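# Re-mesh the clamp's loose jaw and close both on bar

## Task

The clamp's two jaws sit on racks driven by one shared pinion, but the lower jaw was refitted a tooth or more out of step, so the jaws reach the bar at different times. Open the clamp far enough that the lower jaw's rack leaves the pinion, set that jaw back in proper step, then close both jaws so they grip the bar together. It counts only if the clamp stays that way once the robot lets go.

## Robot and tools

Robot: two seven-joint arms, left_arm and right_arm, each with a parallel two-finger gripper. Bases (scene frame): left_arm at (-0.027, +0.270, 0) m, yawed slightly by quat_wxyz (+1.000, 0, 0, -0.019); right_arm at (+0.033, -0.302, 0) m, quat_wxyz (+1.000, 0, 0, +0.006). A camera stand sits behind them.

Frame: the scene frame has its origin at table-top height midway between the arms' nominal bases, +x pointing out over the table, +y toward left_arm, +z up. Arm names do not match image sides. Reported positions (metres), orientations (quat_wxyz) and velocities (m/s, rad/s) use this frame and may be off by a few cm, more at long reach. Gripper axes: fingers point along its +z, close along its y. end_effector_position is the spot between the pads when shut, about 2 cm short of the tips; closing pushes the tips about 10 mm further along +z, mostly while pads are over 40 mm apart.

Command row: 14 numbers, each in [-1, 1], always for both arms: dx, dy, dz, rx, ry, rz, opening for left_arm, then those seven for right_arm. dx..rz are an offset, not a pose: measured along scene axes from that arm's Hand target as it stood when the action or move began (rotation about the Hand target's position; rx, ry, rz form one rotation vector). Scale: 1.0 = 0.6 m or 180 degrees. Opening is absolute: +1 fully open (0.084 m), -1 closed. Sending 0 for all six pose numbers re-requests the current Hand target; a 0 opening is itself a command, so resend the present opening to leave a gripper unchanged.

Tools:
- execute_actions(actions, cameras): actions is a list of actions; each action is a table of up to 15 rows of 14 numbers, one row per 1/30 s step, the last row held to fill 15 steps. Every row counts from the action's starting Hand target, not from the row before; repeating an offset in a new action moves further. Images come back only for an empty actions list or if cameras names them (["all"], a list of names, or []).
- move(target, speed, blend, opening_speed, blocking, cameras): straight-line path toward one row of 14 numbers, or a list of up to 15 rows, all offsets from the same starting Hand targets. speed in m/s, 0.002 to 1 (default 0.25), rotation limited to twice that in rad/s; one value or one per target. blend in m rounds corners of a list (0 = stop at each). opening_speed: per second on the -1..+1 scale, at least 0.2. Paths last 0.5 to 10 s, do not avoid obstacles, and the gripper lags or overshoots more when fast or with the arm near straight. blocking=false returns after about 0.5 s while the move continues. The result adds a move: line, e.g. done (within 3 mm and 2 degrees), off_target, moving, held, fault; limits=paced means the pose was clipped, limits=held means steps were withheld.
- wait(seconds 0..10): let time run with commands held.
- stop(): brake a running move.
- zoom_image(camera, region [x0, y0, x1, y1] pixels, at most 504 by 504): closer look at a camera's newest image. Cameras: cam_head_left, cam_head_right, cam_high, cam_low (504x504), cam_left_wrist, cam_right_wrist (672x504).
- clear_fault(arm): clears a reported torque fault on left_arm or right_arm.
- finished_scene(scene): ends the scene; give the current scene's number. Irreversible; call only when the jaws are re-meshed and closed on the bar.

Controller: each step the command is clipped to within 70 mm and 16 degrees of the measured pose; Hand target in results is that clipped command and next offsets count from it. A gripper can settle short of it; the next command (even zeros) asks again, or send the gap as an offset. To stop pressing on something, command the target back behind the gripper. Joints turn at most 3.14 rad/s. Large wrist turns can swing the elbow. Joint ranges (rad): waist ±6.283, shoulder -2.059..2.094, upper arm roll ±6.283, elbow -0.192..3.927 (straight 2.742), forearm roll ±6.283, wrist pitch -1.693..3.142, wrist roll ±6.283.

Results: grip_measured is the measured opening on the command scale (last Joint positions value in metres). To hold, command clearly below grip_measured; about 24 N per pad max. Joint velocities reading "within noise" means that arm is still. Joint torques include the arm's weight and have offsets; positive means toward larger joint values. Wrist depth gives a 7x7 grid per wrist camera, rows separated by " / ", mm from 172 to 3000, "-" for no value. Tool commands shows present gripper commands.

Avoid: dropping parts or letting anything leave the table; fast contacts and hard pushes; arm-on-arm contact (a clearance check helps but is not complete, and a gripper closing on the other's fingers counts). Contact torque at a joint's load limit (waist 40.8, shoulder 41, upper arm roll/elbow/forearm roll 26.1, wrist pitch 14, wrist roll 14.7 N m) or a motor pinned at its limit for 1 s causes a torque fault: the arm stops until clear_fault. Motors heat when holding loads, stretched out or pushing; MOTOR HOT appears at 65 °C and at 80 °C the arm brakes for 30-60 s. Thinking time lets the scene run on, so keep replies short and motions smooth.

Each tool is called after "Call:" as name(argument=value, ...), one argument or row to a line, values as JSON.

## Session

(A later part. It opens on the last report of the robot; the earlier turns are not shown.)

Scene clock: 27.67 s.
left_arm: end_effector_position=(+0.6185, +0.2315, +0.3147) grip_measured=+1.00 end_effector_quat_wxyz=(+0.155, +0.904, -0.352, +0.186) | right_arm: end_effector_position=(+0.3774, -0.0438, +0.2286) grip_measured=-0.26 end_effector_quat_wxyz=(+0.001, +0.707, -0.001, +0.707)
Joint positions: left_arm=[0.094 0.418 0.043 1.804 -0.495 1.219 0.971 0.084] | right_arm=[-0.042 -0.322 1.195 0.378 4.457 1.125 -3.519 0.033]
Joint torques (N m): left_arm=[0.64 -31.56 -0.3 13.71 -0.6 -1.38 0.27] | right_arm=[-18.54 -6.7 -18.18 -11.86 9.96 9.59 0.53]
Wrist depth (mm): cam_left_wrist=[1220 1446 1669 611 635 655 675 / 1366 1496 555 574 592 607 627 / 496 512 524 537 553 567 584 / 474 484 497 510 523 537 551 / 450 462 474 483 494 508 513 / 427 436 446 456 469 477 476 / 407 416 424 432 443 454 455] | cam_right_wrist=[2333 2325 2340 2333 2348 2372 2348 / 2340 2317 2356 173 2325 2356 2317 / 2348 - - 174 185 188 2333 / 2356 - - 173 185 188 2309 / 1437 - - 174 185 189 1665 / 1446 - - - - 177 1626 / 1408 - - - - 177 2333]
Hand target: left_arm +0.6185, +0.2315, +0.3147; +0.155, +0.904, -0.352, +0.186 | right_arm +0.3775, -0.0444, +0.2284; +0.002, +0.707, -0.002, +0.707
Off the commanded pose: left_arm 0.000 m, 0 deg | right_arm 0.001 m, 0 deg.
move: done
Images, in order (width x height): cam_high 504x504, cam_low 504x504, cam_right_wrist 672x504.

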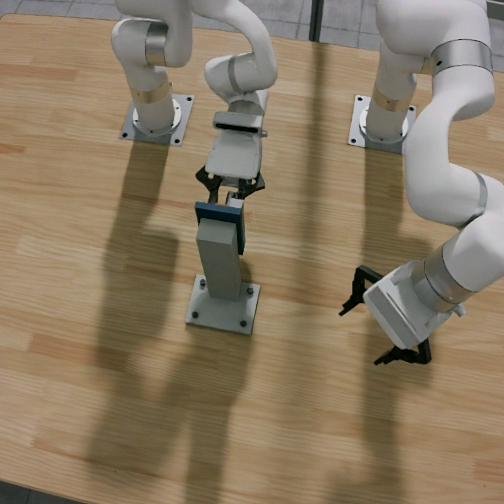

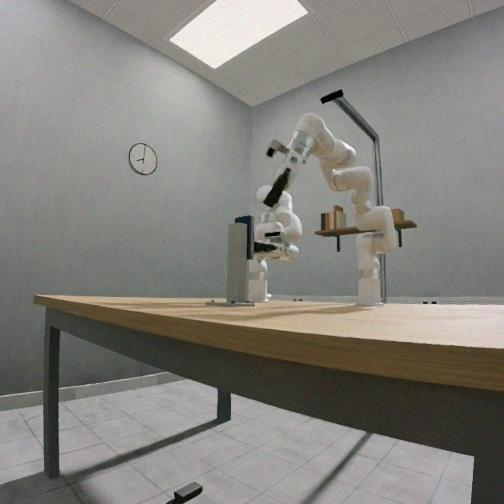

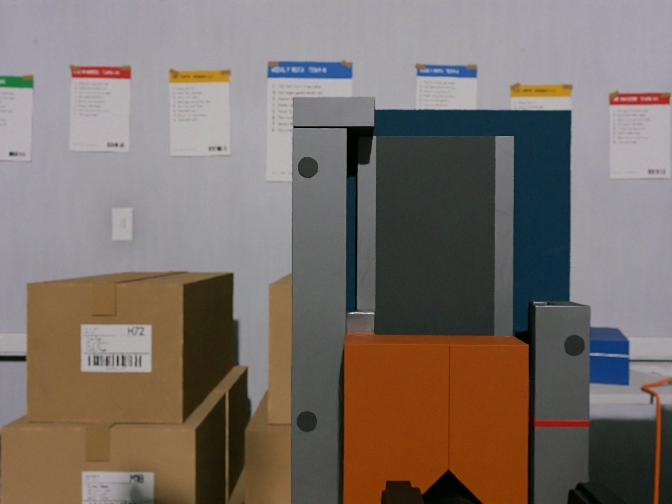

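Call:
zoom_image(
  camera="cam_right_wrist",
  region=[340, 380, 640, 504],
)

Call:
move(
  target=[0,0,0,0,0,0,1, 0,0,0,0,0,0,0.6],
)

Call:
move(
  target=[0,0,0,0,0,0,1, -0.13,0,0,0,0,0,0],
  cameras=["cam_right_wrist"],
)

Call:
zoom_image(
  camera="cam_right_wrist",
  region=[240, 280, 640, 504],
)

Scaled by 1.680 from the camera's 672x504 image, which has a finer 960x720 frame.

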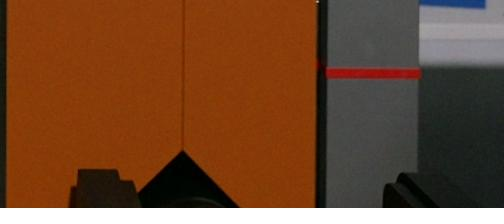

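Scene clock: 29.53 s.
left_arm: end_effector_position=(+0.6185, +0.2315, +0.3147) grip_measured=+1.00 end_effector_quat_wxyz=(+0.155, +0.904, -0.352, +0.186) | right_arm: end_effector_position=(+0.3776, -0.0445, +0.2284) grip_measured=+0.60 end_effector_quat_wxyz=(+0.002, +0.707, -0.002, +0.707)
Joint positions: left_arm=[0.094 0.418 0.043 1.804 -0.495 1.219 0.971 0.084] | right_arm=[-0.042 -0.322 1.195 0.377 4.457 1.126 -3.519 0.069]
Joint torques (N m): left_arm=[0.44 -31.3 -0.18 13.55 -0.65 -1.38 0.16] | right_arm=[0.51 -2.33 -2.78 15.14 -1.09 1.58 -0.42]
Wrist depth (mm): cam_left_wrist=[1209 1443 1677 614 637 657 675 / 1361 1506 559 575 591 607 626 / 496 512 525 539 550 567 580 / 474 483 498 509 521 536 551 / 449 462 473 484 496 506 511 / 426 437 446 456 466 476 477 / 409 416 425 433 444 453 455] | cam_right_wrist=[2364 2356 2348 2364 2340 2333 2325 / 2340 2372 2333 188 2333 2348 2333 / 2372 - - 184 184 188 2340 / 2356 - - 184 184 188 2340 / 1443 - - 173 184 184 2271 / 1437 - - 173 - 172 1634 / 1400 - - 173 - 1578 2325]
Hand target: left_arm +0.6185, +0.2315, +0.3147; +0.155, +0.904, -0.352, +0.186 | right_arm +0.3775, -0.0444, +0.2284; +0.002, +0.707, -0.002, +0.707
Off the commanded pose: left_arm 0.000 m, 0 deg | right_arm 0.000 m, 0 deg.
move: done

Scene clock: 30.47 s.
left_arm: end_effector_position=(+0.6185, +0.2315, +0.3147) grip_measured=+1.00 end_effector_quat_wxyz=(+0.155, +0.904, -0.352, +0.186) | right_arm: end_effector_position=(+0.2996, -0.0444, +0.2284) grip_measured=-0.01 end_effector_quat_wxyz=(+0.002, +0.707, -0.002, +0.707)
Joint positions: left_arm=[0.094 0.418 0.043 1.804 -0.495 1.219 0.971 0.084] | right_arm=[0.275 -0.509 1.198 0.291 4.825 1.097 -3.629 0.044]
Joint torques (N m): left_arm=[0.46 -31.71 -0.22 13.45 -0.73 -1.37 0.15] | right_arm=[0.21 -1.59 -4.56 12.81 -0.03 1.71 -0.15]
Wrist depth (mm): cam_left_wrist=[1207 1446 1686 614 638 657 677 / 1364 1503 556 574 591 607 626 / 497 512 524 537 552 568 584 / 473 484 498 511 521 535 550 / 450 462 473 485 496 506 514 / 427 438 446 458 468 475 477 / 408 416 425 433 443 454 456] | cam_right_wrist=[2389 2405 2422 2422 2431 2422 2397 / 2422 2397 2397 2405 2405 2414 2405 / 2422 2439 - 262 266 2381 2397 / 2422 2405 - 262 262 2405 2431 / 1513 1513 - 232 262 1852 2414 / 1516 1519 - 233 254 1763 2414 / 1477 1490 - 251 233 2405 2414]
Hand target: left_arm +0.6185, +0.2315, +0.3147; +0.155, +0.904, -0.352, +0.186 | right_arm +0.2995, -0.0444, +0.2284; +0.002, +0.707, -0.002, +0.707
Off the commanded pose: left_arm 0.000 m, 0 deg | right_arm 0.000 m, 0 deg.
move: done
Images, in order (width x height): cam_right_wrist 672x504.

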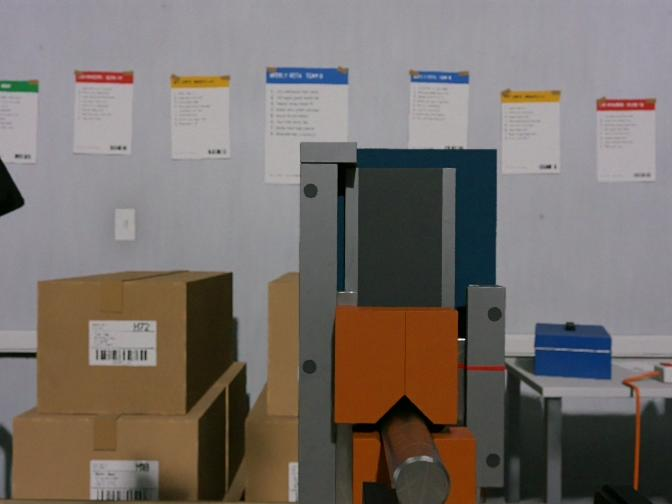

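Scaled by 1.260 from the camera's 672x504 image, which has a finer 960x720 frame.

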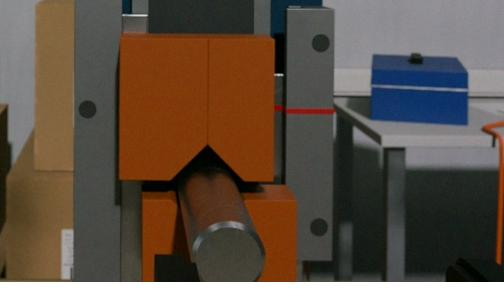

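Call:
move(
  target=[
    [0,0,0,0,0,0,1, 0,0.014,-0.029,0,0,0,0.8],
    [0,0,0,0,0,0,1, 0.1625,0.014,-0.029,0,0,0,0.8],
  ],
  blend=[0.01,0],
)

Call:
move(
  target=[0,0,0,0,0,0,1, 0,0,0,0,0,0,-0.12],
  opening_speed=0.8,
  cameras=["cam_right_wrist","cam_high","cam_low"],
)

Call:
zoom_image(
  camera="cam_low",
  region=[230, 220, 310, 280],
)

Scene clock: 32.53 s.
left_arm: end_effector_position=(+0.6185, +0.2315, +0.3147) grip_measured=+1.00 end_effector_quat_wxyz=(+0.155, +0.904, -0.352, +0.186) | right_arm: end_effector_position=(+0.3970, -0.0360, +0.2111) grip_measured=+0.80 end_effector_quat_wxyz=(+0.002, +0.707, -0.002, +0.707)
Joint positions: left_arm=[0.094 0.418 0.043 1.804 -0.495 1.219 0.971 0.084] | right_arm=[-0.291 -0.046 1.406 0.424 4.326 1.354 -3.521 0.077]
Joint torques (N m): left_arm=[0.35 -31.57 -0.18 13.7 -0.51 -1.53 0.23] | right_arm=[-1.04 -3.38 0.17 14.13 -1.23 2.54 -0.22]
Wrist depth (mm): cam_left_wrist=[1203 1446 1698 613 636 654 674 / 1372 1499 559 576 590 610 624 / 498 512 526 538 552 566 582 / 474 483 498 511 523 536 548 / 451 460 472 484 494 506 514 / 426 436 446 457 467 475 477 / 408 416 424 433 444 453 455] | cam_right_wrist=[2325 - - - 2302 2325 2294 / 2302 - - - - - 2333 / 2309 - - - - - 2333 / 2325 - - - - - 2294 / 1425 - - - - - 2309 / 1380 - - - - - 2302 / 1386 - - - - - 2340]
Hand target: left_arm +0.6185, +0.2315, +0.3147; +0.155, +0.904, -0.352, +0.186 | right_arm +0.3970, -0.0360, +0.2110; +0.002, +0.707, -0.002, +0.707
Off the commanded pose: left_arm 0.000 m, 0 deg | right_arm 0.000 m, 0 deg.
move: done; blend cut to 0.0097 m at target 1

Scene clock: 33.90 s.
left_arm: end_effector_position=(+0.6185, +0.2315, +0.3147) grip_measured=+1.00 end_effector_quat_wxyz=(+0.155, +0.904, -0.352, +0.186) | right_arm: end_effector_position=(+0.3970, -0.0361, +0.2110) grip_measured=-0.05 end_effector_quat_wxyz=(+0.002, +0.707, -0.002, +0.707)
Joint positions: left_arm=[0.094 0.418 0.043 1.804 -0.495 1.219 0.971 0.084] | right_arm=[-0.291 -0.046 1.406 0.424 4.326 1.354 -3.521 0.042]
Joint torques (N m): left_arm=[0.16 -31.49 -0.12 13.73 -0.57 -1.48 0.07] | right_arm=[0.65 -5.06 -0.09 18.84 -1.91 1.89 -0.07]
Wrist depth (mm): cam_left_wrist=[1217 1449 1706 613 637 655 675 / 1364 1499 556 574 591 609 622 / 499 511 524 537 554 566 583 / 473 484 496 510 522 536 548 / 449 461 473 484 494 507 514 / 428 437 447 458 467 475 477 / 408 415 425 433 444 452 456] | cam_right_wrist=[2325 - - - 2340 2325 2302 / 2325 - - - - - 2317 / 2340 - - - - - 2325 / 2317 - - - - - 2325 / 1425 - - - - - 2333 / 1420 - - - - - 2309 / 1383 - - - - - 2340]
Hand target: left_arm +0.6185, +0.2315, +0.3147; +0.155, +0.904, -0.352, +0.186 | right_arm +0.3970, -0.0360, +0.2111; +0.002, +0.707, -0.002, +0.707
Off the commanded pose: left_arm 0.000 m, 0 deg | right_arm 0.000 m, 0 deg.
move: done
Images, in order (width x height): cam_high 504x504, cam_low 504x504, cam_right_wrist 672x504.

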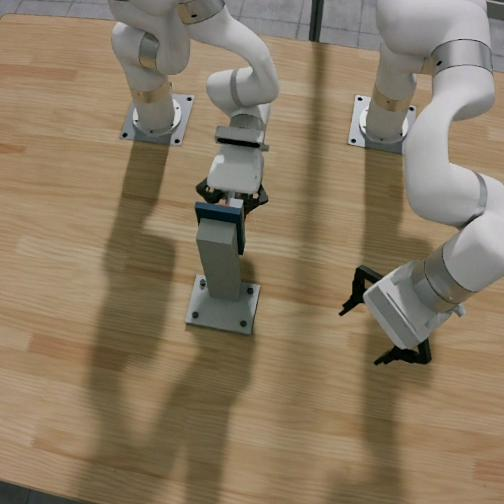

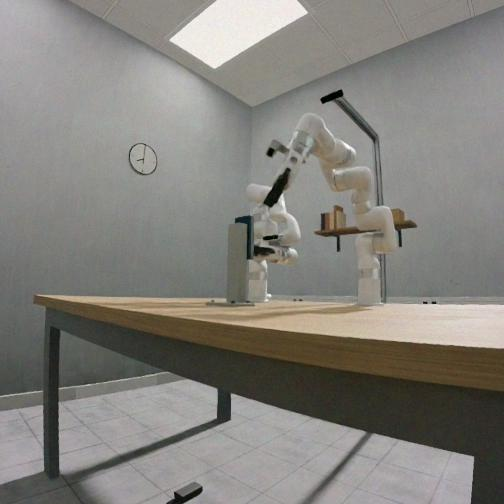

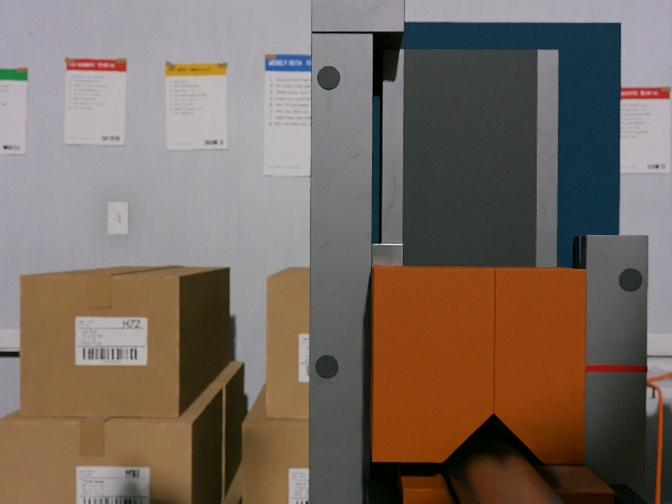

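Scaled by 6.300 from the camera's 504x504 image, which has a finer 720x720 frame.

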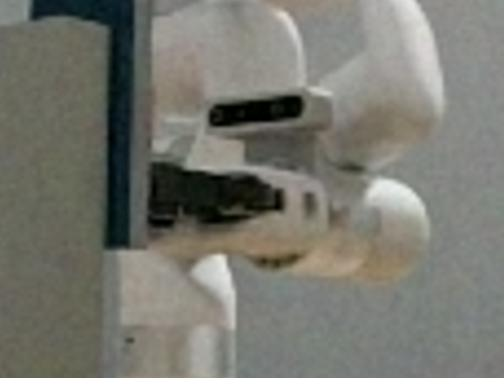

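Call:
move(
  target=[
    [0,0,0,0,0,0,1, 0,0,0,0,0,0,-0.45],
    [0,0,0,0,0,0,1, 0,0,-0.025,0,0,0,-0.45],
  ],
  speed=0.05,
  cameras=["cam_right_wrist"],
)

Scene clock: 35.57 s.
left_arm: end_effector_position=(+0.6185, +0.2315, +0.3147) grip_measured=+1.00 end_effector_quat_wxyz=(+0.155, +0.904, -0.352, +0.186) | right_arm: end_effector_position=(+0.3970, -0.0360, +0.1961) grip_measured=-0.05 end_effector_quat_wxyz=(+0.002, +0.707, -0.002, +0.707)
Joint positions: left_arm=[0.094 0.418 0.043 1.804 -0.495 1.219 0.971 0.084] | right_arm=[-0.224 0.201 1.341 0.415 4.233 1.581 -3.557 0.042]
Joint torques (N m): left_arm=[0.45 -31.59 -0.2 13.66 -0.68 -1.42 0.24] | right_arm=[-0.03 -7.36 1.39 15.8 -2.22 2.14 -0.13]
Wrist depth (mm): cam_left_wrist=[1213 1446 1694 614 636 656 677 / 1358 1519 558 574 592 608 627 / 497 511 524 539 552 567 583 / 474 484 499 509 525 536 549 / 449 463 472 484 497 506 513 / 427 438 446 457 467 475 477 / 407 416 424 433 444 452 455] | cam_right_wrist=[2317 - - - - - 2325 / 2317 - - - - - 2317 / 2302 - - - - - 2325 / 2340 - - - - - 2309 / 1422 - - - - - 1898 / 1425 - - - - - 2333 / 1377 - - - - - 2340]
Hand target: left_arm +0.6185, +0.2315, +0.3147; +0.155, +0.904, -0.352, +0.186 | right_arm +0.3970, -0.0360, +0.1961; +0.002, +0.707, -0.002, +0.707
Off the commanded pose: left_arm 0.000 m, 0 deg | right_arm 0.000 m, 0 deg.
move: done
Images, in order (width x height): cam_right_wrist 672x504.

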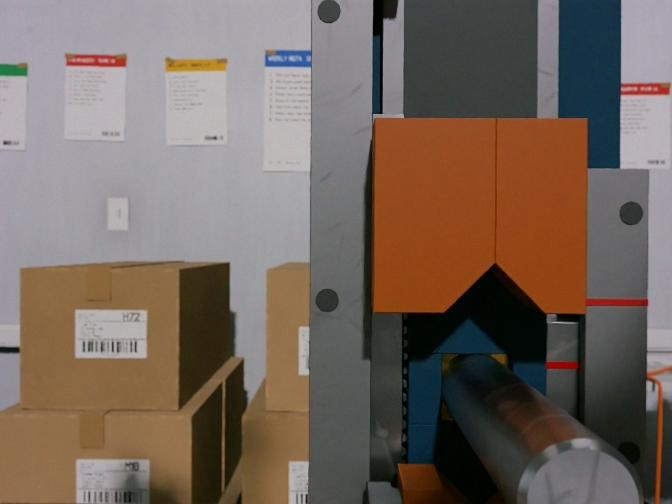

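Call:
move(
  target=[0,0,0,0,0,0,1, 0,0,-0.02,0,0,0,-0.45],
  speed=0.06,
  cameras=["cam_right_wrist"],
)

Call:
move(
  target=[0,0,0,0,0,0,1, 0,0,-0.01,0,0,0,-0.45],
  speed=0.06,
  cameras=["cam_right_wrist"],
)

Scene clock: 37.03 s.
left_arm: end_effector_position=(+0.6185, +0.2315, +0.3147) grip_measured=+1.00 end_effector_quat_wxyz=(+0.155, +0.904, -0.352, +0.186) | right_arm: end_effector_position=(+0.3970, -0.0360, +0.1841) grip_measured=-0.05 end_effector_quat_wxyz=(+0.002, +0.707, -0.002, +0.707)
Joint positions: left_arm=[0.094 0.418 0.043 1.804 -0.495 1.219 0.971 0.084] | right_arm=[-0.146 0.301 1.258 0.416 4.19 1.673 -3.557 0.042]
Joint torques (N m): left_arm=[0.32 -31.61 -0.33 13.69 -0.53 -1.44 0.07] | right_arm=[0.58 -9.48 2.7 13.57 -1.51 1.76 0.27]
Wrist depth (mm): cam_left_wrist=[1215 1446 1711 612 637 655 677 / 1366 1513 557 576 592 608 625 / 496 511 526 538 553 568 582 / 475 482 497 510 522 535 550 / 450 461 474 484 496 506 513 / 427 436 446 457 468 475 476 / 407 415 424 435 444 453 458] | cam_right_wrist=[2309 - - - - - 2325 / 2340 - - - - - 2317 / 2317 - - - - - 2317 / 2340 - - - - - 2333 / 1420 - - - - - 1776 / 1422 - - - - - 2309 / 1394 - - - - - 2317]
Hand target: left_arm +0.6185, +0.2315, +0.3147; +0.155, +0.904, -0.352, +0.186 | right_arm +0.3970, -0.0360, +0.1841; +0.002, +0.707, -0.002, +0.707
Off the commanded pose: left_arm 0.000 m, 0 deg | right_arm 0.000 m, 0 deg.
move: done
Images, in order (width x height): cam_right_wrist 672x504.

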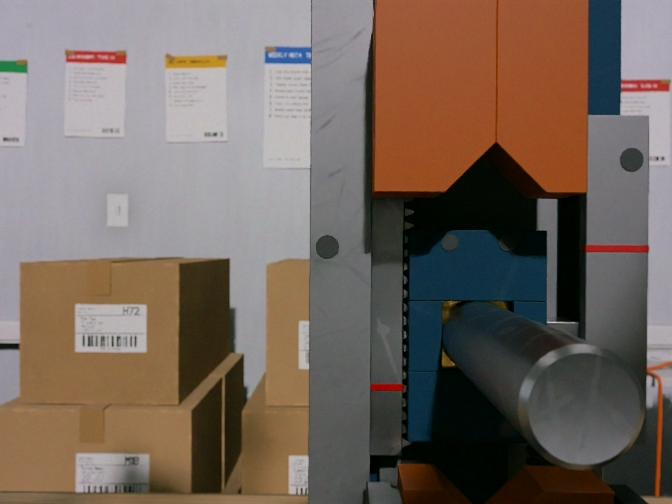

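Scene clock: 37.80 s.
left_arm: end_effector_position=(+0.6185, +0.2315, +0.3147) grip_measured=+1.00 end_effector_quat_wxyz=(+0.155, +0.904, -0.352, +0.186) | right_arm: end_effector_position=(+0.3970, -0.0360, +0.1781) grip_measured=-0.05 end_effector_quat_wxyz=(+0.002, +0.707, -0.002, +0.707)
Joint positions: left_arm=[0.094 0.418 0.043 1.804 -0.495 1.219 0.971 0.084] | right_arm=[-0.113 0.341 1.222 0.418 4.172 1.709 -3.554 0.042]
Joint torques (N m): left_arm=[0.62 -31.43 -0.3 13.66 -0.49 -1.34 0.15] | right_arm=[0.06 -10.2 2.91 12.52 -1.22 2.13 0.3]
Wrist depth (mm): cam_left_wrist=[1217 1455 1698 613 636 655 676 / 1366 1506 559 575 591 608 626 / 497 510 524 537 552 566 584 / 474 484 498 511 522 535 550 / 450 461 473 483 496 506 514 / 427 437 446 457 467 476 475 / 408 415 424 434 443 453 456] | cam_right_wrist=[2302 - - - - - 2325 / 2302 - - - - - 2286 / 2325 - - - - - 2325 / 2325 - - - - - 2294 / 1420 - - - - - 1715 / 1408 - - - - - 2309 / 1386 - - - - - 2317]
Hand target: left_arm +0.6185, +0.2315, +0.3147; +0.155, +0.904, -0.352, +0.186 | right_arm +0.3970, -0.0360, +0.1781; +0.002, +0.707, -0.002, +0.707
Off the commanded pose: left_arm 0.000 m, 0 deg | right_arm 0.000 m, 0 deg.
move: done
Images, in order (width x height): cam_right_wrist 672x504.

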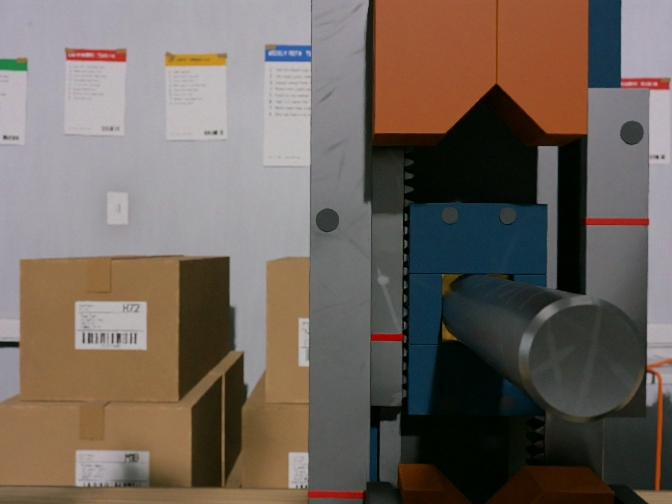

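Call:
move(
  target=[0,0,0,0,0,0,1, 0,0,0,0,0,0,0.7],
  opening_speed=1.5,
)

Call:
move(
  target=[0,0,0,0,0,0,1, -0.03,0,0,0,0,0,0.7],
  cameras=["cam_right_wrist"],
)

Scene clock: 40.10 s.
left_arm: end_effector_position=(+0.6185, +0.2315, +0.3147) grip_measured=+1.00 end_effector_quat_wxyz=(+0.155, +0.904, -0.352, +0.186) | right_arm: end_effector_position=(+0.3970, -0.0360, +0.1781) grip_measured=+0.70 end_effector_quat_wxyz=(+0.002, +0.707, -0.002, +0.707)
Joint positions: left_arm=[0.094 0.418 0.043 1.804 -0.495 1.219 0.971 0.084] | right_arm=[-0.113 0.341 1.222 0.418 4.172 1.709 -3.554 0.073]
Joint torques (N m): left_arm=[0.46 -31.31 -0.04 13.6 -0.45 -1.35 0.12] | right_arm=[0.5 -11.52 3.82 11.39 -1.17 1.94 0.26]
Wrist depth (mm): cam_left_wrist=[1215 1455 1698 615 635 656 677 / 1361 1496 558 577 589 607 626 / 496 512 524 537 549 567 580 / 474 485 498 509 524 537 552 / 450 461 473 483 494 508 514 / 427 437 446 458 467 478 476 / 408 415 424 434 443 453 456] | cam_right_wrist=[2325 - - - - - 2294 / 2309 - - - - - 2294 / 2325 - - - - - 2302 / 2340 - - - - - 2340 / 1420 - - - - - 1706 / 1417 - - - - - 2302 / 1380 - - - - - 2348]
Hand target: left_arm +0.6185, +0.2315, +0.3147; +0.155, +0.904, -0.352, +0.186 | right_arm +0.3970, -0.0360, +0.1781; +0.002, +0.707, -0.002, +0.707
Off the commanded pose: left_arm 0.000 m, 0 deg | right_arm 0.000 m, 0 deg.
move: done

Scene clock: 40.87 s.
left_arm: end_effector_position=(+0.6185, +0.2315, +0.3147) grip_measured=+1.00 end_effector_quat_wxyz=(+0.155, +0.904, -0.352, +0.186) | right_arm: end_effector_position=(+0.3790, -0.0360, +0.1781) grip_measured=+0.70 end_effector_quat_wxyz=(+0.002, +0.707, -0.002, +0.707)
Joint positions: left_arm=[0.094 0.418 0.043 1.804 -0.495 1.219 0.971 0.084] | right_arm=[-0.092 0.334 1.264 0.397 4.234 1.735 -3.539 0.073]
Joint torques (N m): left_arm=[0.44 -31.47 -0.22 13.45 -0.77 -1.46 0.04] | right_arm=[0.36 -11.29 3.98 10.99 -0.7 2.34 0.33]
Wrist depth (mm): cam_left_wrist=[1213 1437 1698 616 635 656 677 / 1366 1503 559 574 591 608 625 / 498 512 526 538 553 566 583 / 475 484 499 511 523 538 551 / 450 462 473 484 494 508 512 / 426 437 447 458 467 476 474 / 407 415 424 434 443 453 456] | cam_right_wrist=[2356 - - - - 186 2333 / 2348 - - - - 186 2317 / 2356 - - 174 182 182 2317 / 2333 - - 175 175 182 2333 / 1443 - - - - - 1719 / 1405 - - - 183 174 2317 / 1397 - - - - 1935 2309]
Hand target: left_arm +0.6185, +0.2315, +0.3147; +0.155, +0.904, -0.352, +0.186 | right_arm +0.3790, -0.0360, +0.1781; +0.002, +0.707, -0.002, +0.707
Off the commanded pose: left_arm 0.000 m, 0 deg | right_arm 0.000 m, 0 deg.
move: done
Images, in order (width x height): cam_right_wrist 672x504.

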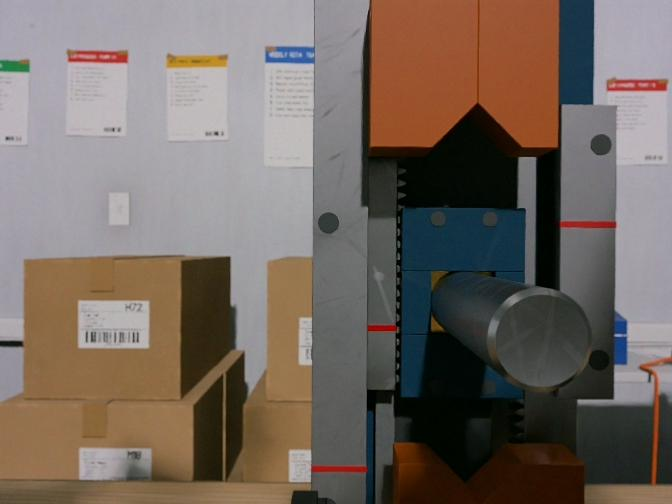

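Call:
move(
  target=[
    [0,0,0,0,0,0,1, 0,0.0108,0.168,0,0,0,0.7],
    [0,0,0,0,0,0,1, 0.028,0.0108,0.168,0,0,0,0.7],
    [0,0,0,0,0,0,1, 0.028,0.0108,0.168,0,0,0,-0.1],
  ],
  blend=[0.005,0,0],
  opening_speed=1,
  cameras=["cam_right_wrist","cam_low"],
)

Call:
zoom_image(
  camera="cam_low",
  region=[230, 200, 310, 260],
)

Scene clock: 43.87 s.
left_arm: end_effector_position=(+0.6185, +0.2315, +0.3147) grip_measured=+1.00 end_effector_quat_wxyz=(+0.155, +0.904, -0.352, +0.186) | right_arm: end_effector_position=(+0.3959, -0.0298, +0.2789) grip_measured=-0.05 end_effector_quat_wxyz=(+0.002, +0.707, -0.002, +0.707)
Joint positions: left_arm=[0.094 0.418 0.043 1.804 -0.495 1.219 0.971 0.084] | right_arm=[0.028 -0.442 1.017 0.453 4.461 0.959 -3.652 0.042]
Joint torques (N m): left_arm=[0.09 -31.5 -0.04 13.51 -0.56 -1.46 0.08] | right_arm=[4.93 -1.57 -0.69 27.87 -4.17 -1.63 -0.09]
Wrist depth (mm): cam_left_wrist=[1224 1465 1690 613 637 658 676 / 1372 1493 558 575 590 608 627 / 498 513 525 537 553 567 584 / 474 484 499 510 523 537 548 / 449 460 471 484 496 506 514 / 427 438 447 457 467 477 476 / 407 415 425 436 444 454 456] | cam_right_wrist=[2325 2294 2340 2333 2333 2309 2309 / 2317 2348 2325 2302 2325 2325 2348 / 2317 2294 2340 2302 2302 2309 2302 / 2309 2317 2317 2279 2302 2317 2325 / 1425 - - - - - 2325 / 1428 - - - - - 1619 / 1397 - - - - - 2309]
Hand target: left_arm +0.6185, +0.2315, +0.3147; +0.155, +0.904, -0.352, +0.186 | right_arm +0.3958, -0.0296, +0.2789; +0.002, +0.707, -0.002, +0.707
Off the commanded pose: left_arm 0.000 m, 0 deg | right_arm 0.000 m, 0 deg.
move: done
Images, in order (width x height): cam_low 504x504, cam_right_wrist 672x504.

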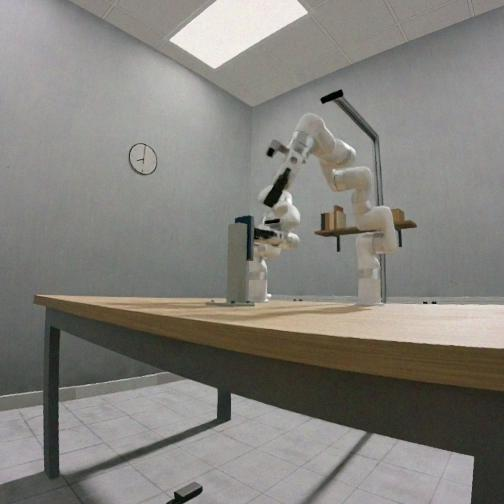

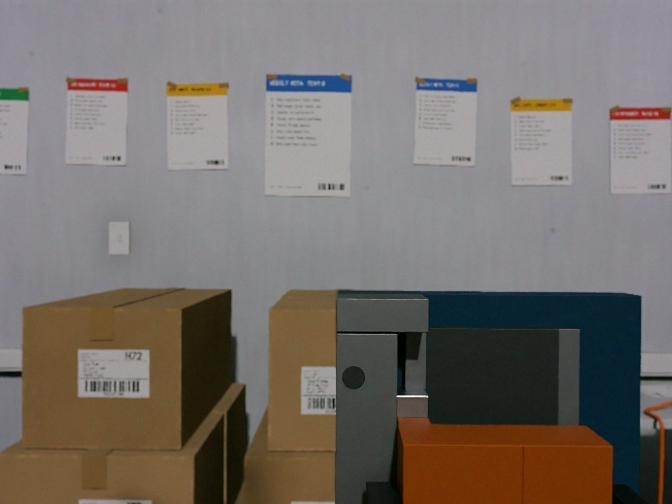

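Scaled by 6.300 from the camera's 504x504 image, which has a finer 720x720 frame.

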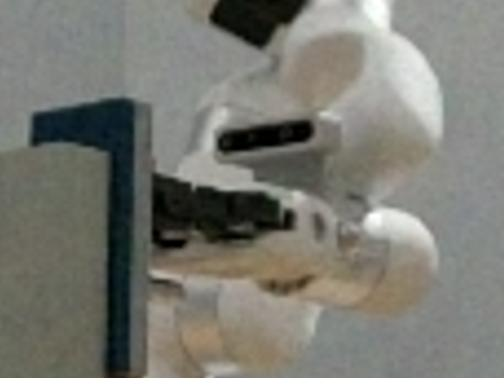

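Call:
move(
  target=[
    [0,0,0,0,0,0,1, 0,0,0,0,0,0,-0.45],
    [0,0,0,0,0,0,1, 0,0,-0.0053,0,0,0,-0.45],
    [0,0,0,0,0,0,1, 0,0,-0.0053,0,0,0,0.7],
  ],
  opening_speed=1.2,
  speed=0.05,
)

Call:
move(
  target=[
    [0,0,0,0,0,0,1, -0.03,-0.0108,-0.163,0,0,0,0.7],
  ],
  cameras=["cam_right_wrist"],
)

Scene clock: 46.67 s.
left_arm: end_effector_position=(+0.6185, +0.2315, +0.3147) grip_measured=+1.00 end_effector_quat_wxyz=(+0.155, +0.904, -0.352, +0.186) | right_arm: end_effector_position=(+0.3958, -0.0296, +0.2757) grip_measured=+0.70 end_effector_quat_wxyz=(+0.002, +0.707, -0.002, +0.707)
Joint positions: left_arm=[0.094 0.418 0.043 1.804 -0.495 1.219 0.971 0.084] | right_arm=[0.022 -0.43 1.029 0.452 4.457 0.971 -3.643 0.073]
Joint torques (N m): left_arm=[0.07 -31.41 -0.21 13.65 -0.44 -1.48 0.12] | right_arm=[-1.05 -4.56 -4.73 16.86 0.09 2.21 0.42]
Wrist depth (mm): cam_left_wrist=[1209 1446 1694 615 636 654 679 / 1372 1506 558 576 591 608 625 / 497 513 524 536 554 567 583 / 474 485 497 509 522 537 550 / 450 461 473 482 496 508 514 / 428 436 447 458 467 476 474 / 407 415 425 434 444 454 455] | cam_right_wrist=[2325 2340 2309 2309 2309 2309 2317 / 2333 2309 2317 2325 2325 2325 2325 / 2333 2348 2325 2325 2356 2333 2317 / 2340 2333 2325 2340 2302 2325 2333 / 1420 - - - - - 2309 / 1434 - - - - - 1622 / 1388 - - - - - 2340]
Hand target: left_arm +0.6185, +0.2315, +0.3147; +0.155, +0.904, -0.352, +0.186 | right_arm +0.3958, -0.0296, +0.2757; +0.002, +0.707, -0.002, +0.707
Off the commanded pose: left_arm 0.000 m, 0 deg | right_arm 0.000 m, 0 deg.
move: done

Scene clock: 47.93 s.
left_arm: end_effector_position=(+0.6185, +0.2315, +0.3147) grip_measured=+1.00 end_effector_quat_wxyz=(+0.155, +0.904, -0.352, +0.186) | right_arm: end_effector_position=(+0.3778, -0.0360, +0.1779) grip_measured=+0.70 end_effector_quat_wxyz=(+0.002, +0.707, -0.002, +0.707)
Joint positions: left_arm=[0.094 0.418 0.043 1.804 -0.495 1.219 0.971 0.084] | right_arm=[-0.043 0.295 1.221 0.399 4.257 1.703 -3.522 0.073]
Joint torques (N m): left_arm=[0.27 -31.63 -0.16 13.72 -0.63 -1.55 0.13] | right_arm=[0.89 -9.86 2.72 12.35 -1.59 2.28 0.24]
Wrist depth (mm): cam_left_wrist=[1209 1455 1694 614 634 654 678 / 1366 1490 557 577 592 607 626 / 498 511 524 539 551 569 583 / 474 484 497 509 523 535 549 / 450 460 472 483 495 506 512 / 426 438 446 459 468 476 476 / 407 415 424 433 444 453 456] | cam_right_wrist=[2356 - - - 183 187 2348 / 2348 - - 172 183 187 2302 / 2348 - - 172 - - 2348 / 2348 - - 172 - 175 2325 / 1437 - - 172 - - 1715 / 1414 - - 173 - - 2340 / 1405 - - 173 184 200 2348]
Hand target: left_arm +0.6185, +0.2315, +0.3147; +0.155, +0.904, -0.352, +0.186 | right_arm +0.3778, -0.0360, +0.1779; +0.002, +0.707, -0.002, +0.707
Off the commanded pose: left_arm 0.000 m, 0 deg | right_arm 0.000 m, 0 deg.
move: done
Images, in order (width x height): cam_right_wrist 672x504.

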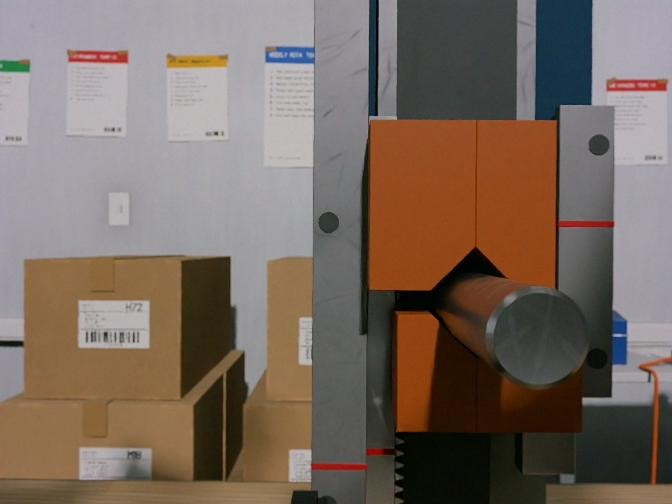

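Call:
move(
  target=[
    [0,0,0,0,0,0,1, 0,0,0.0552,0,0,0,0.8],
    [0,0,0,0,0,0,1, 0.032,0,0.0552,0,0,0,0.8],
    [0,0,0,0,0,0,1, 0.032,0,0.0552,0,0,0,-0.45],
    [0,0,0,0,0,0,1, 0.032,0,-0.008,0,0,0,-0.45],
  ],
  blend=[0.005,0,0,0],
  opening_speed=1.2,
  speed=[0.15,0.1,0.1,0.05],
  cameras=["cam_right_wrist"],
)

Call:
move(
  target=[0,0,0,0,0,0,1, 0,0,-0.01,0,0,0,-0.45],
  speed=0.05,
  cameras=["cam_right_wrist"],
)

Scene clock: 52.80 s.
left_arm: end_effector_position=(+0.6185, +0.2315, +0.3147) grip_measured=+1.00 end_effector_quat_wxyz=(+0.155, +0.904, -0.352, +0.186) | right_arm: end_effector_position=(+0.3970, -0.0360, +0.1731) grip_measured=-0.05 end_effector_quat_wxyz=(+0.002, +0.707, -0.002, +0.707)
Joint positions: left_arm=[0.094 0.418 0.043 1.804 -0.495 1.219 0.971 0.084] | right_arm=[-0.072 0.359 1.179 0.421 4.165 1.725 -3.544 0.042]
Joint torques (N m): left_arm=[0.54 -31.83 -0.06 13.79 -0.63 -1.36 0.05] | right_arm=[0.45 -12.14 3.19 12.68 -1.58 2.86 0.26]
Wrist depth (mm): cam_left_wrist=[1213 1443 1702 612 638 654 676 / 1369 1490 559 574 592 606 625 / 496 513 525 539 554 569 584 / 475 486 498 509 522 535 549 / 451 459 472 483 495 505 514 / 426 436 445 457 467 476 475 / 408 415 425 433 443 454 456] | cam_right_wrist=[2340 - - - - - 2302 / 2340 - - - - - 2294 / 2333 - - - - - 2294 / 2325 - - - - - 2294 / 1420 - - - - - 1661 / 1391 - - - - - 2333 / 1380 - - - - - 2333]
Hand target: left_arm +0.6185, +0.2315, +0.3147; +0.155, +0.904, -0.352, +0.186 | right_arm +0.3970, -0.0360, +0.1731; +0.002, +0.707, -0.002, +0.707
Off the commanded pose: left_arm 0.000 m, 0 deg | right_arm 0.000 m, 0 deg.
move: done
Images, in order (width x height): cam_right_wrist 672x504.

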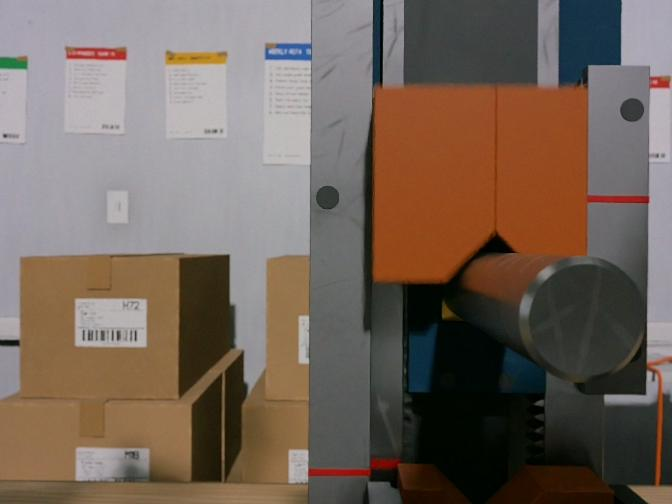

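Scene clock: 53.53 s.
left_arm: end_effector_position=(+0.6185, +0.2315, +0.3147) grip_measured=+1.00 end_effector_quat_wxyz=(+0.155, +0.904, -0.352, +0.186) | right_arm: end_effector_position=(+0.3970, -0.0360, +0.1671) grip_measured=-0.05 end_effector_quat_wxyz=(+0.002, +0.707, -0.002, +0.707)
Joint positions: left_arm=[0.094 0.418 0.043 1.804 -0.495 1.219 0.971 0.084] | right_arm=[-0.045 0.394 1.149 0.424 4.148 1.756 -3.54 0.042]
Joint torques (N m): left_arm=[0.35 -31.25 -0.17 13.66 -0.39 -1.47 -0.04] | right_arm=[-0.44 -13.07 3.44 12.22 -1.45 3.09 0.32]
Wrist depth (mm): cam_left_wrist=[1213 1458 1681 613 636 656 675 / 1366 1523 559 575 593 608 629 / 497 510 523 537 552 567 584 / 474 484 499 510 523 534 549 / 452 462 474 484 495 506 515 / 426 437 446 456 467 477 475 / 408 415 424 433 443 453 455] | cam_right_wrist=[2340 - - - - - 2325 / 2302 - - - - - 2309 / 2340 - - - - - 2309 / 2294 - - - - - 2309 / 1425 - - - - - 1622 / 1383 - - - - - 2279 / 1386 - - - - - 2325]
Hand target: left_arm +0.6185, +0.2315, +0.3147; +0.155, +0.904, -0.352, +0.186 | right_arm +0.3970, -0.0360, +0.1671; +0.002, +0.707, -0.002, +0.707
Off the commanded pose: left_arm 0.000 m, 0 deg | right_arm 0.000 m, 0 deg.
move: done
Images, in order (width x height): cam_right_wrist 672x504.

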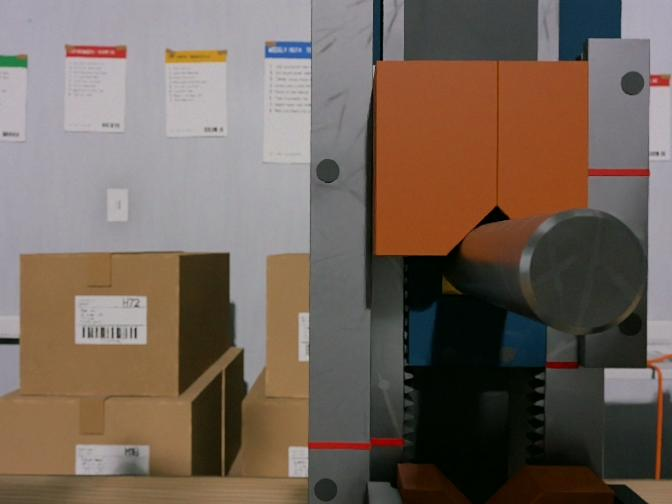

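Call:
move(
  target=[-0.356,-0.2525,0.225,0.102,0.122,0.232,0.6, 0,0,0,0,0,0,-0.45],
  cameras=["all"],
)

Scene clock: 59.03 s.
left_arm: end_effector_position=(+0.4049, +0.0800, +0.4497) grip_measured=+0.60 end_effector_quat_wxyz=(-0.001, +1.000, +0.000, +0.000) | right_arm: end_effector_position=(+0.3970, -0.0360, +0.1671) grip_measured=-0.05 end_effector_quat_wxyz=(+0.002, +0.707, -0.002, +0.707)
Joint positions: left_arm=[-0.295 0.086 -0.091 1.864 0.01 1.779 -0.422 0.069] | right_arm=[-0.045 0.394 1.149 0.424 4.148 1.756 -3.54 0.042]
Joint torques (N m): left_arm=[-0.61 -21 -0.51 12.1 0.65 -1.04 -0.27] | right_arm=[0.3 -13.23 3.35 11.86 -1.34 2.97 0.29]
Wrist depth (mm): cam_left_wrist=[579 578 576 574 573 571 571 / 582 578 579 576 575 574 570 / 580 582 580 578 576 563 570 / 585 581 579 576 576 386 276 / 585 586 581 580 577 354 270 / 585 584 584 579 578 398 403 / 585 585 582 581 580 390 391] | cam_right_wrist=[2325 - - - - - 2317 / 2294 - - - - - 2333 / 2309 - - - - - 2325 / 2325 - - - - - 2325 / 1411 - - - - - 1619 / 1380 - - - - - 2302 / 1383 - - - - - 2317]
Hand target: left_arm +0.4049, +0.0800, +0.4497; -0.001, +1.000, +0.000, +0.000 | right_arm +0.3970, -0.0360, +0.1671; +0.002, +0.707, -0.002, +0.707
Off the commanded pose: left_arm 0.000 m, 0 deg | right_arm 0.000 m, 0 deg.
move: done

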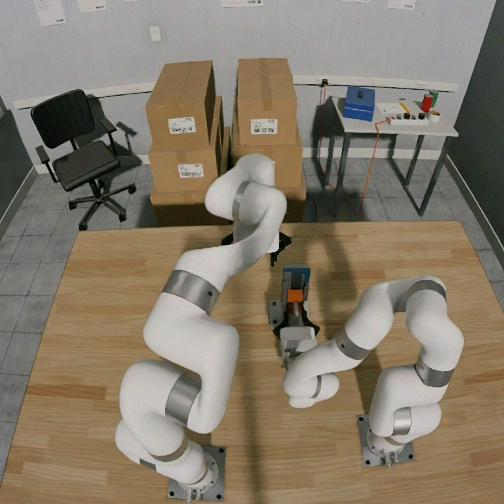

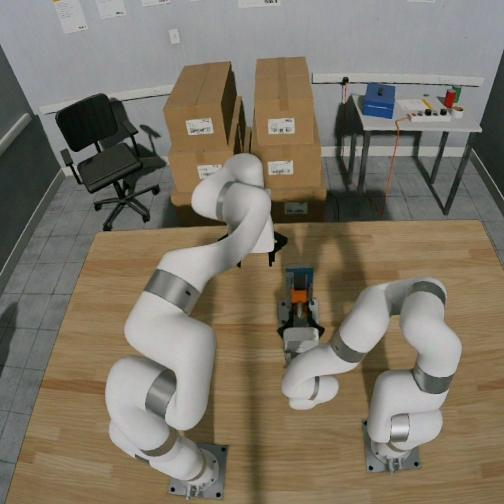

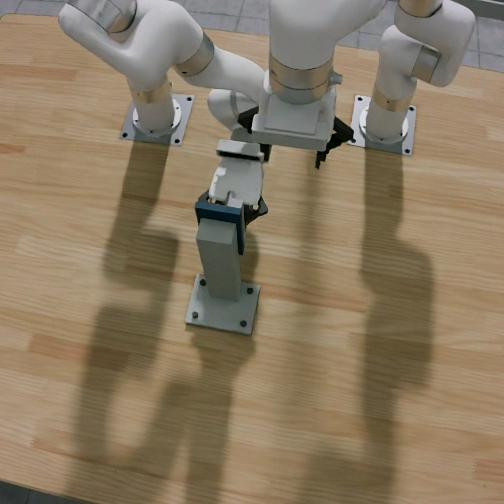

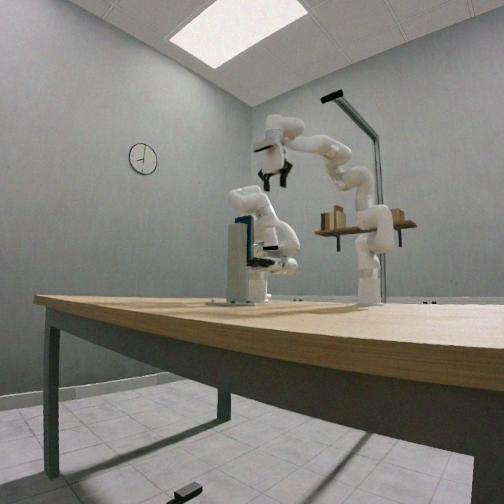

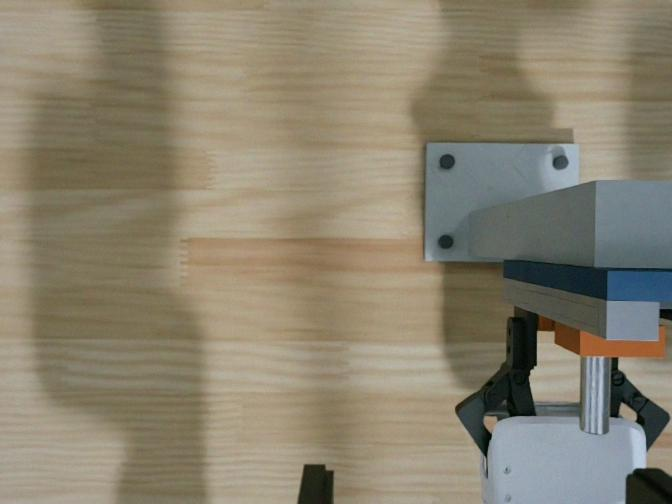

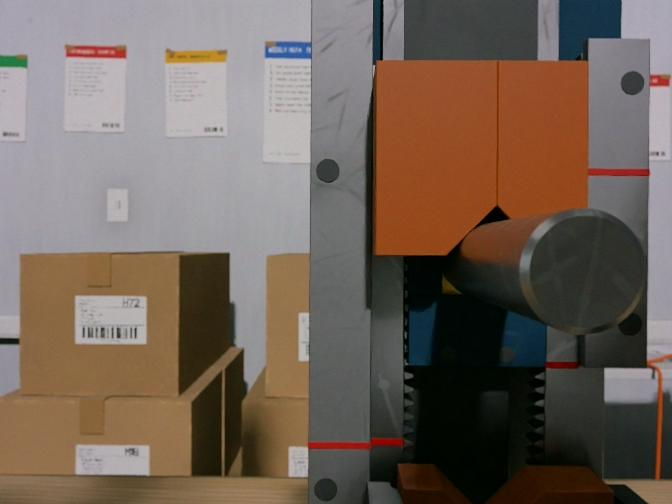

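Call:
move(
  target=[
    [0.0167,-0.1625,0,0,0,0,0.8, 0,0,0,0,0,0,-0.45],
    [0.0167,-0.1625,-0.14,0,0,0,0.8, 0,0,0,0,0,0,-0.45],
  ],
  speed=0.15,
  blend=[0.01,0],
  cameras=["cam_left_wrist","cam_high","cam_low","cam_head_right"],
)

Scene clock: 61.53 s.
left_arm: end_effector_position=(+0.4150, -0.0175, +0.3657) grip_measured=+0.80 end_effector_quat_wxyz=(-0.001, +1.000, +0.000, +0.000) | right_arm: end_effector_position=(+0.3970, -0.0360, +0.1671) grip_measured=-0.05 end_effector_quat_wxyz=(+0.002, +0.707, -0.002, +0.707)
Joint positions: left_arm=[-0.403 0.197 -0.162 1.752 0.033 1.558 -0.6 0.077] | right_arm=[-0.045 0.394 1.149 0.424 4.148 1.756 -3.54 0.042]
Joint torques (N m): left_arm=[1.36 -25.72 -0.38 12.77 -0.38 -1.59 0.18] | right_arm=[0.38 -13.34 3.24 12.1 -1.3 2.83 0.27]
Wrist depth (mm): cam_left_wrist=[497 496 492 492 490 491 487 / 498 497 493 494 492 492 489 / 498 496 496 482 474 490 490 / 501 498 497 - 195 194 491 / 500 499 498 - 192 194 492 / 503 499 - - 258 493 491 / 501 500 499 322 261 323 491] | cam_right_wrist=[2294 - - - - - 2309 / 2325 - - - - - 2333 / 2340 - - - - - 2309 / 2325 - - - - - 2302 / 1408 - - - - - 1626 / 1386 - - - - - 2325 / 1383 - - - - - 2340]
Hand target: left_arm +0.4150, -0.0175, +0.3657; -0.001, +1.000, +0.000, +0.000 | right_arm +0.3970, -0.0360, +0.1671; +0.002, +0.707, -0.002, +0.707
Off the commanded pose: left_arm 0.000 m, 0 deg | right_arm 0.000 m, 0 deg.
move: done
Images, in order (width x height): cam_head_right 504x504, cam_high 504x504, cam_low 504x504, cam_left_wrist 672x504.

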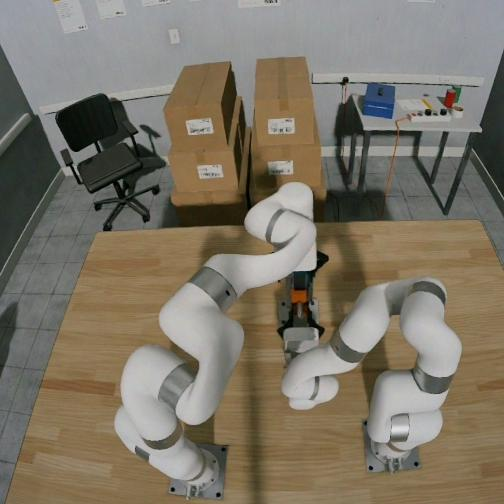

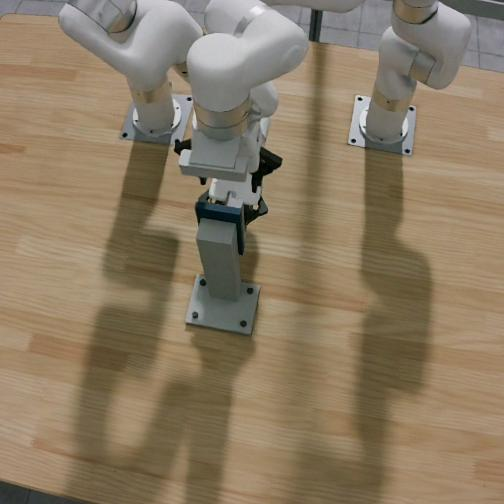

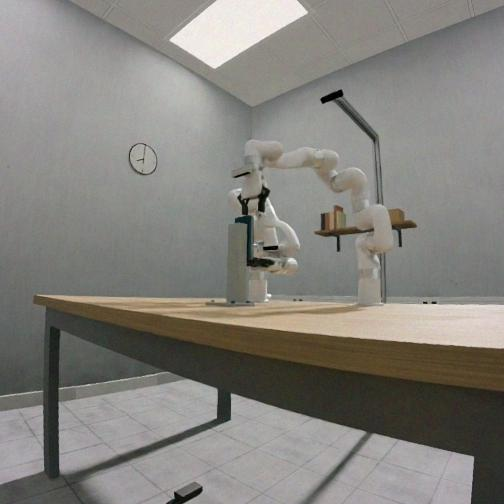

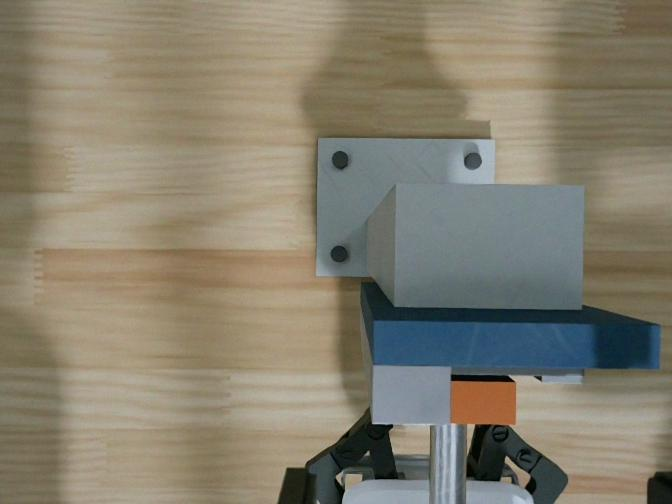

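Call:
move(
  target=[
    [-0.063,-0.0142,0,0,-0.194,0,0.8, 0,0,0,0,0,0,-0.45],
    [-0.063,-0.0142,-0.173,0,-0.194,0,0.8, 0,0,0,0,0,0,-0.45],
  ],
  speed=0.2,
  blend=[0.01,0],
  cameras=["cam_left_wrist","cam_right_wrist","cam_low"],
)

Call:
zoom_image(
  camera="cam_low",
  region=[220, 170, 320, 290],
)

Scene clock: 82.67 s.
left_arm: end_effector_position=(+0.3772, -0.0261, +0.2619) grip_measured=+0.80 end_effector_quat_wxyz=(-0.001, +0.954, +0.001, +0.300) | right_arm: end_effector_position=(+0.3970, -0.0360, +0.1671) grip_measured=-0.05 end_effector_quat_wxyz=(+0.002, +0.707, -0.002, +0.707)
Joint positions: left_arm=[-0.409 -0.203 -0.293 0.824 0.599 0.64 -1.166 0.077] | right_arm=[-0.045 0.394 1.149 0.424 4.148 1.756 -3.54 0.042]
Joint torques (N m): left_arm=[0.98 -14.91 0.62 13.05 0.53 -1.6 -0.27] | right_arm=[0.19 -13.73 3.29 12.44 -1.11 2.85 0.47]
Wrist depth (mm): cam_left_wrist=[670 1394 1400 1405 1397 1607 2032 / 600 - - - - - - / 530 - - - - - 520 / 495 483 - - - - 486 / 465 454 - - - 173 449 / 429 429 421 - - 411 424 / 400 400 399 - - 233 396] | cam_right_wrist=[- - - - - - 2294 / 2271 - - - - - 2317 / 2348 - - - - - 2340 / 2309 - - - - - 2309 / 1428 - - - - - 1622 / 1383 - - - - - 2325 / 1375 - - - - - 2333]
Hand target: left_arm +0.3772, -0.0261, +0.2619; -0.001, +0.954, +0.001, +0.300 | right_arm +0.3970, -0.0360, +0.1671; +0.002, +0.707, -0.002, +0.707
Off the commanded pose: left_arm 0.000 m, 0 deg | right_arm 0.000 m, 0 deg.
move: done
Images, in order (width x height): cam_low 504x504, cam_left_wrist 672x504, cam_right_wrist 672x504.

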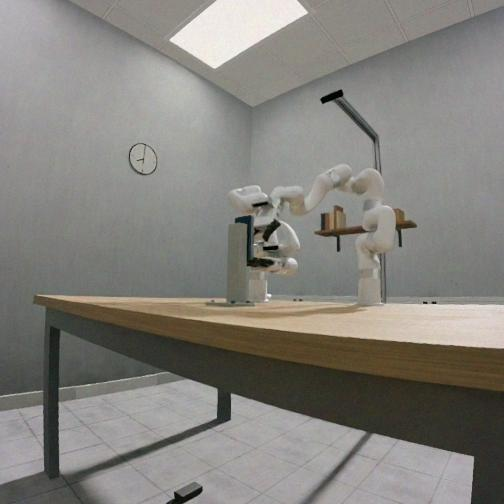

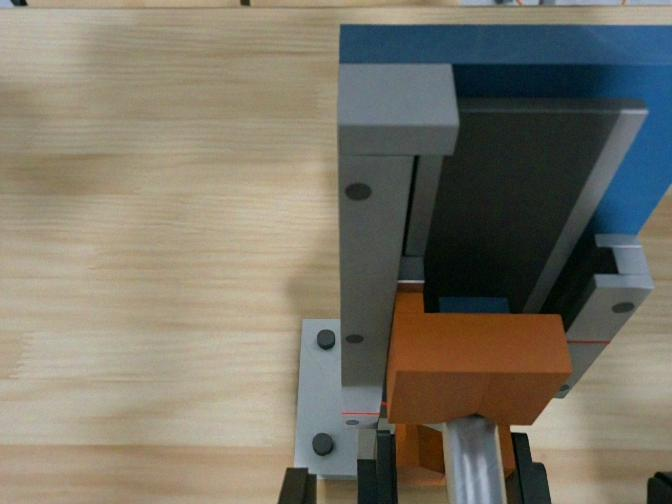

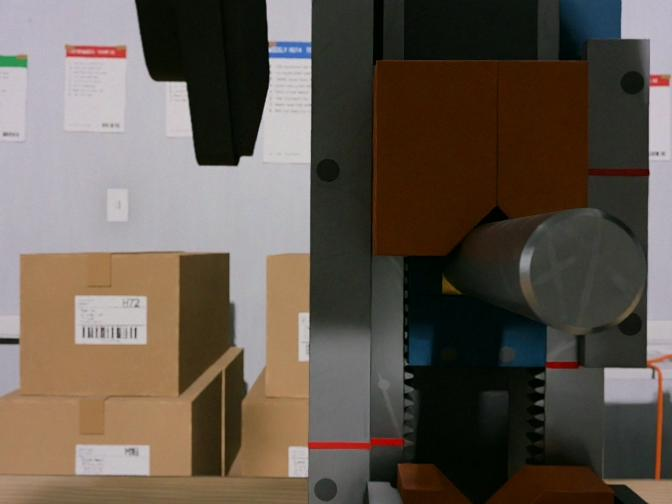

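Scaled by 4.200 from the camera's 504x504 image, which has a finer 720x720 frame.

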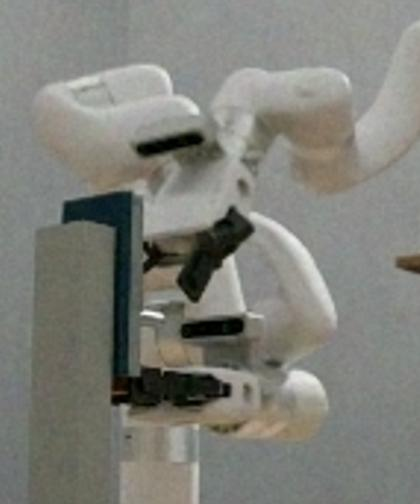

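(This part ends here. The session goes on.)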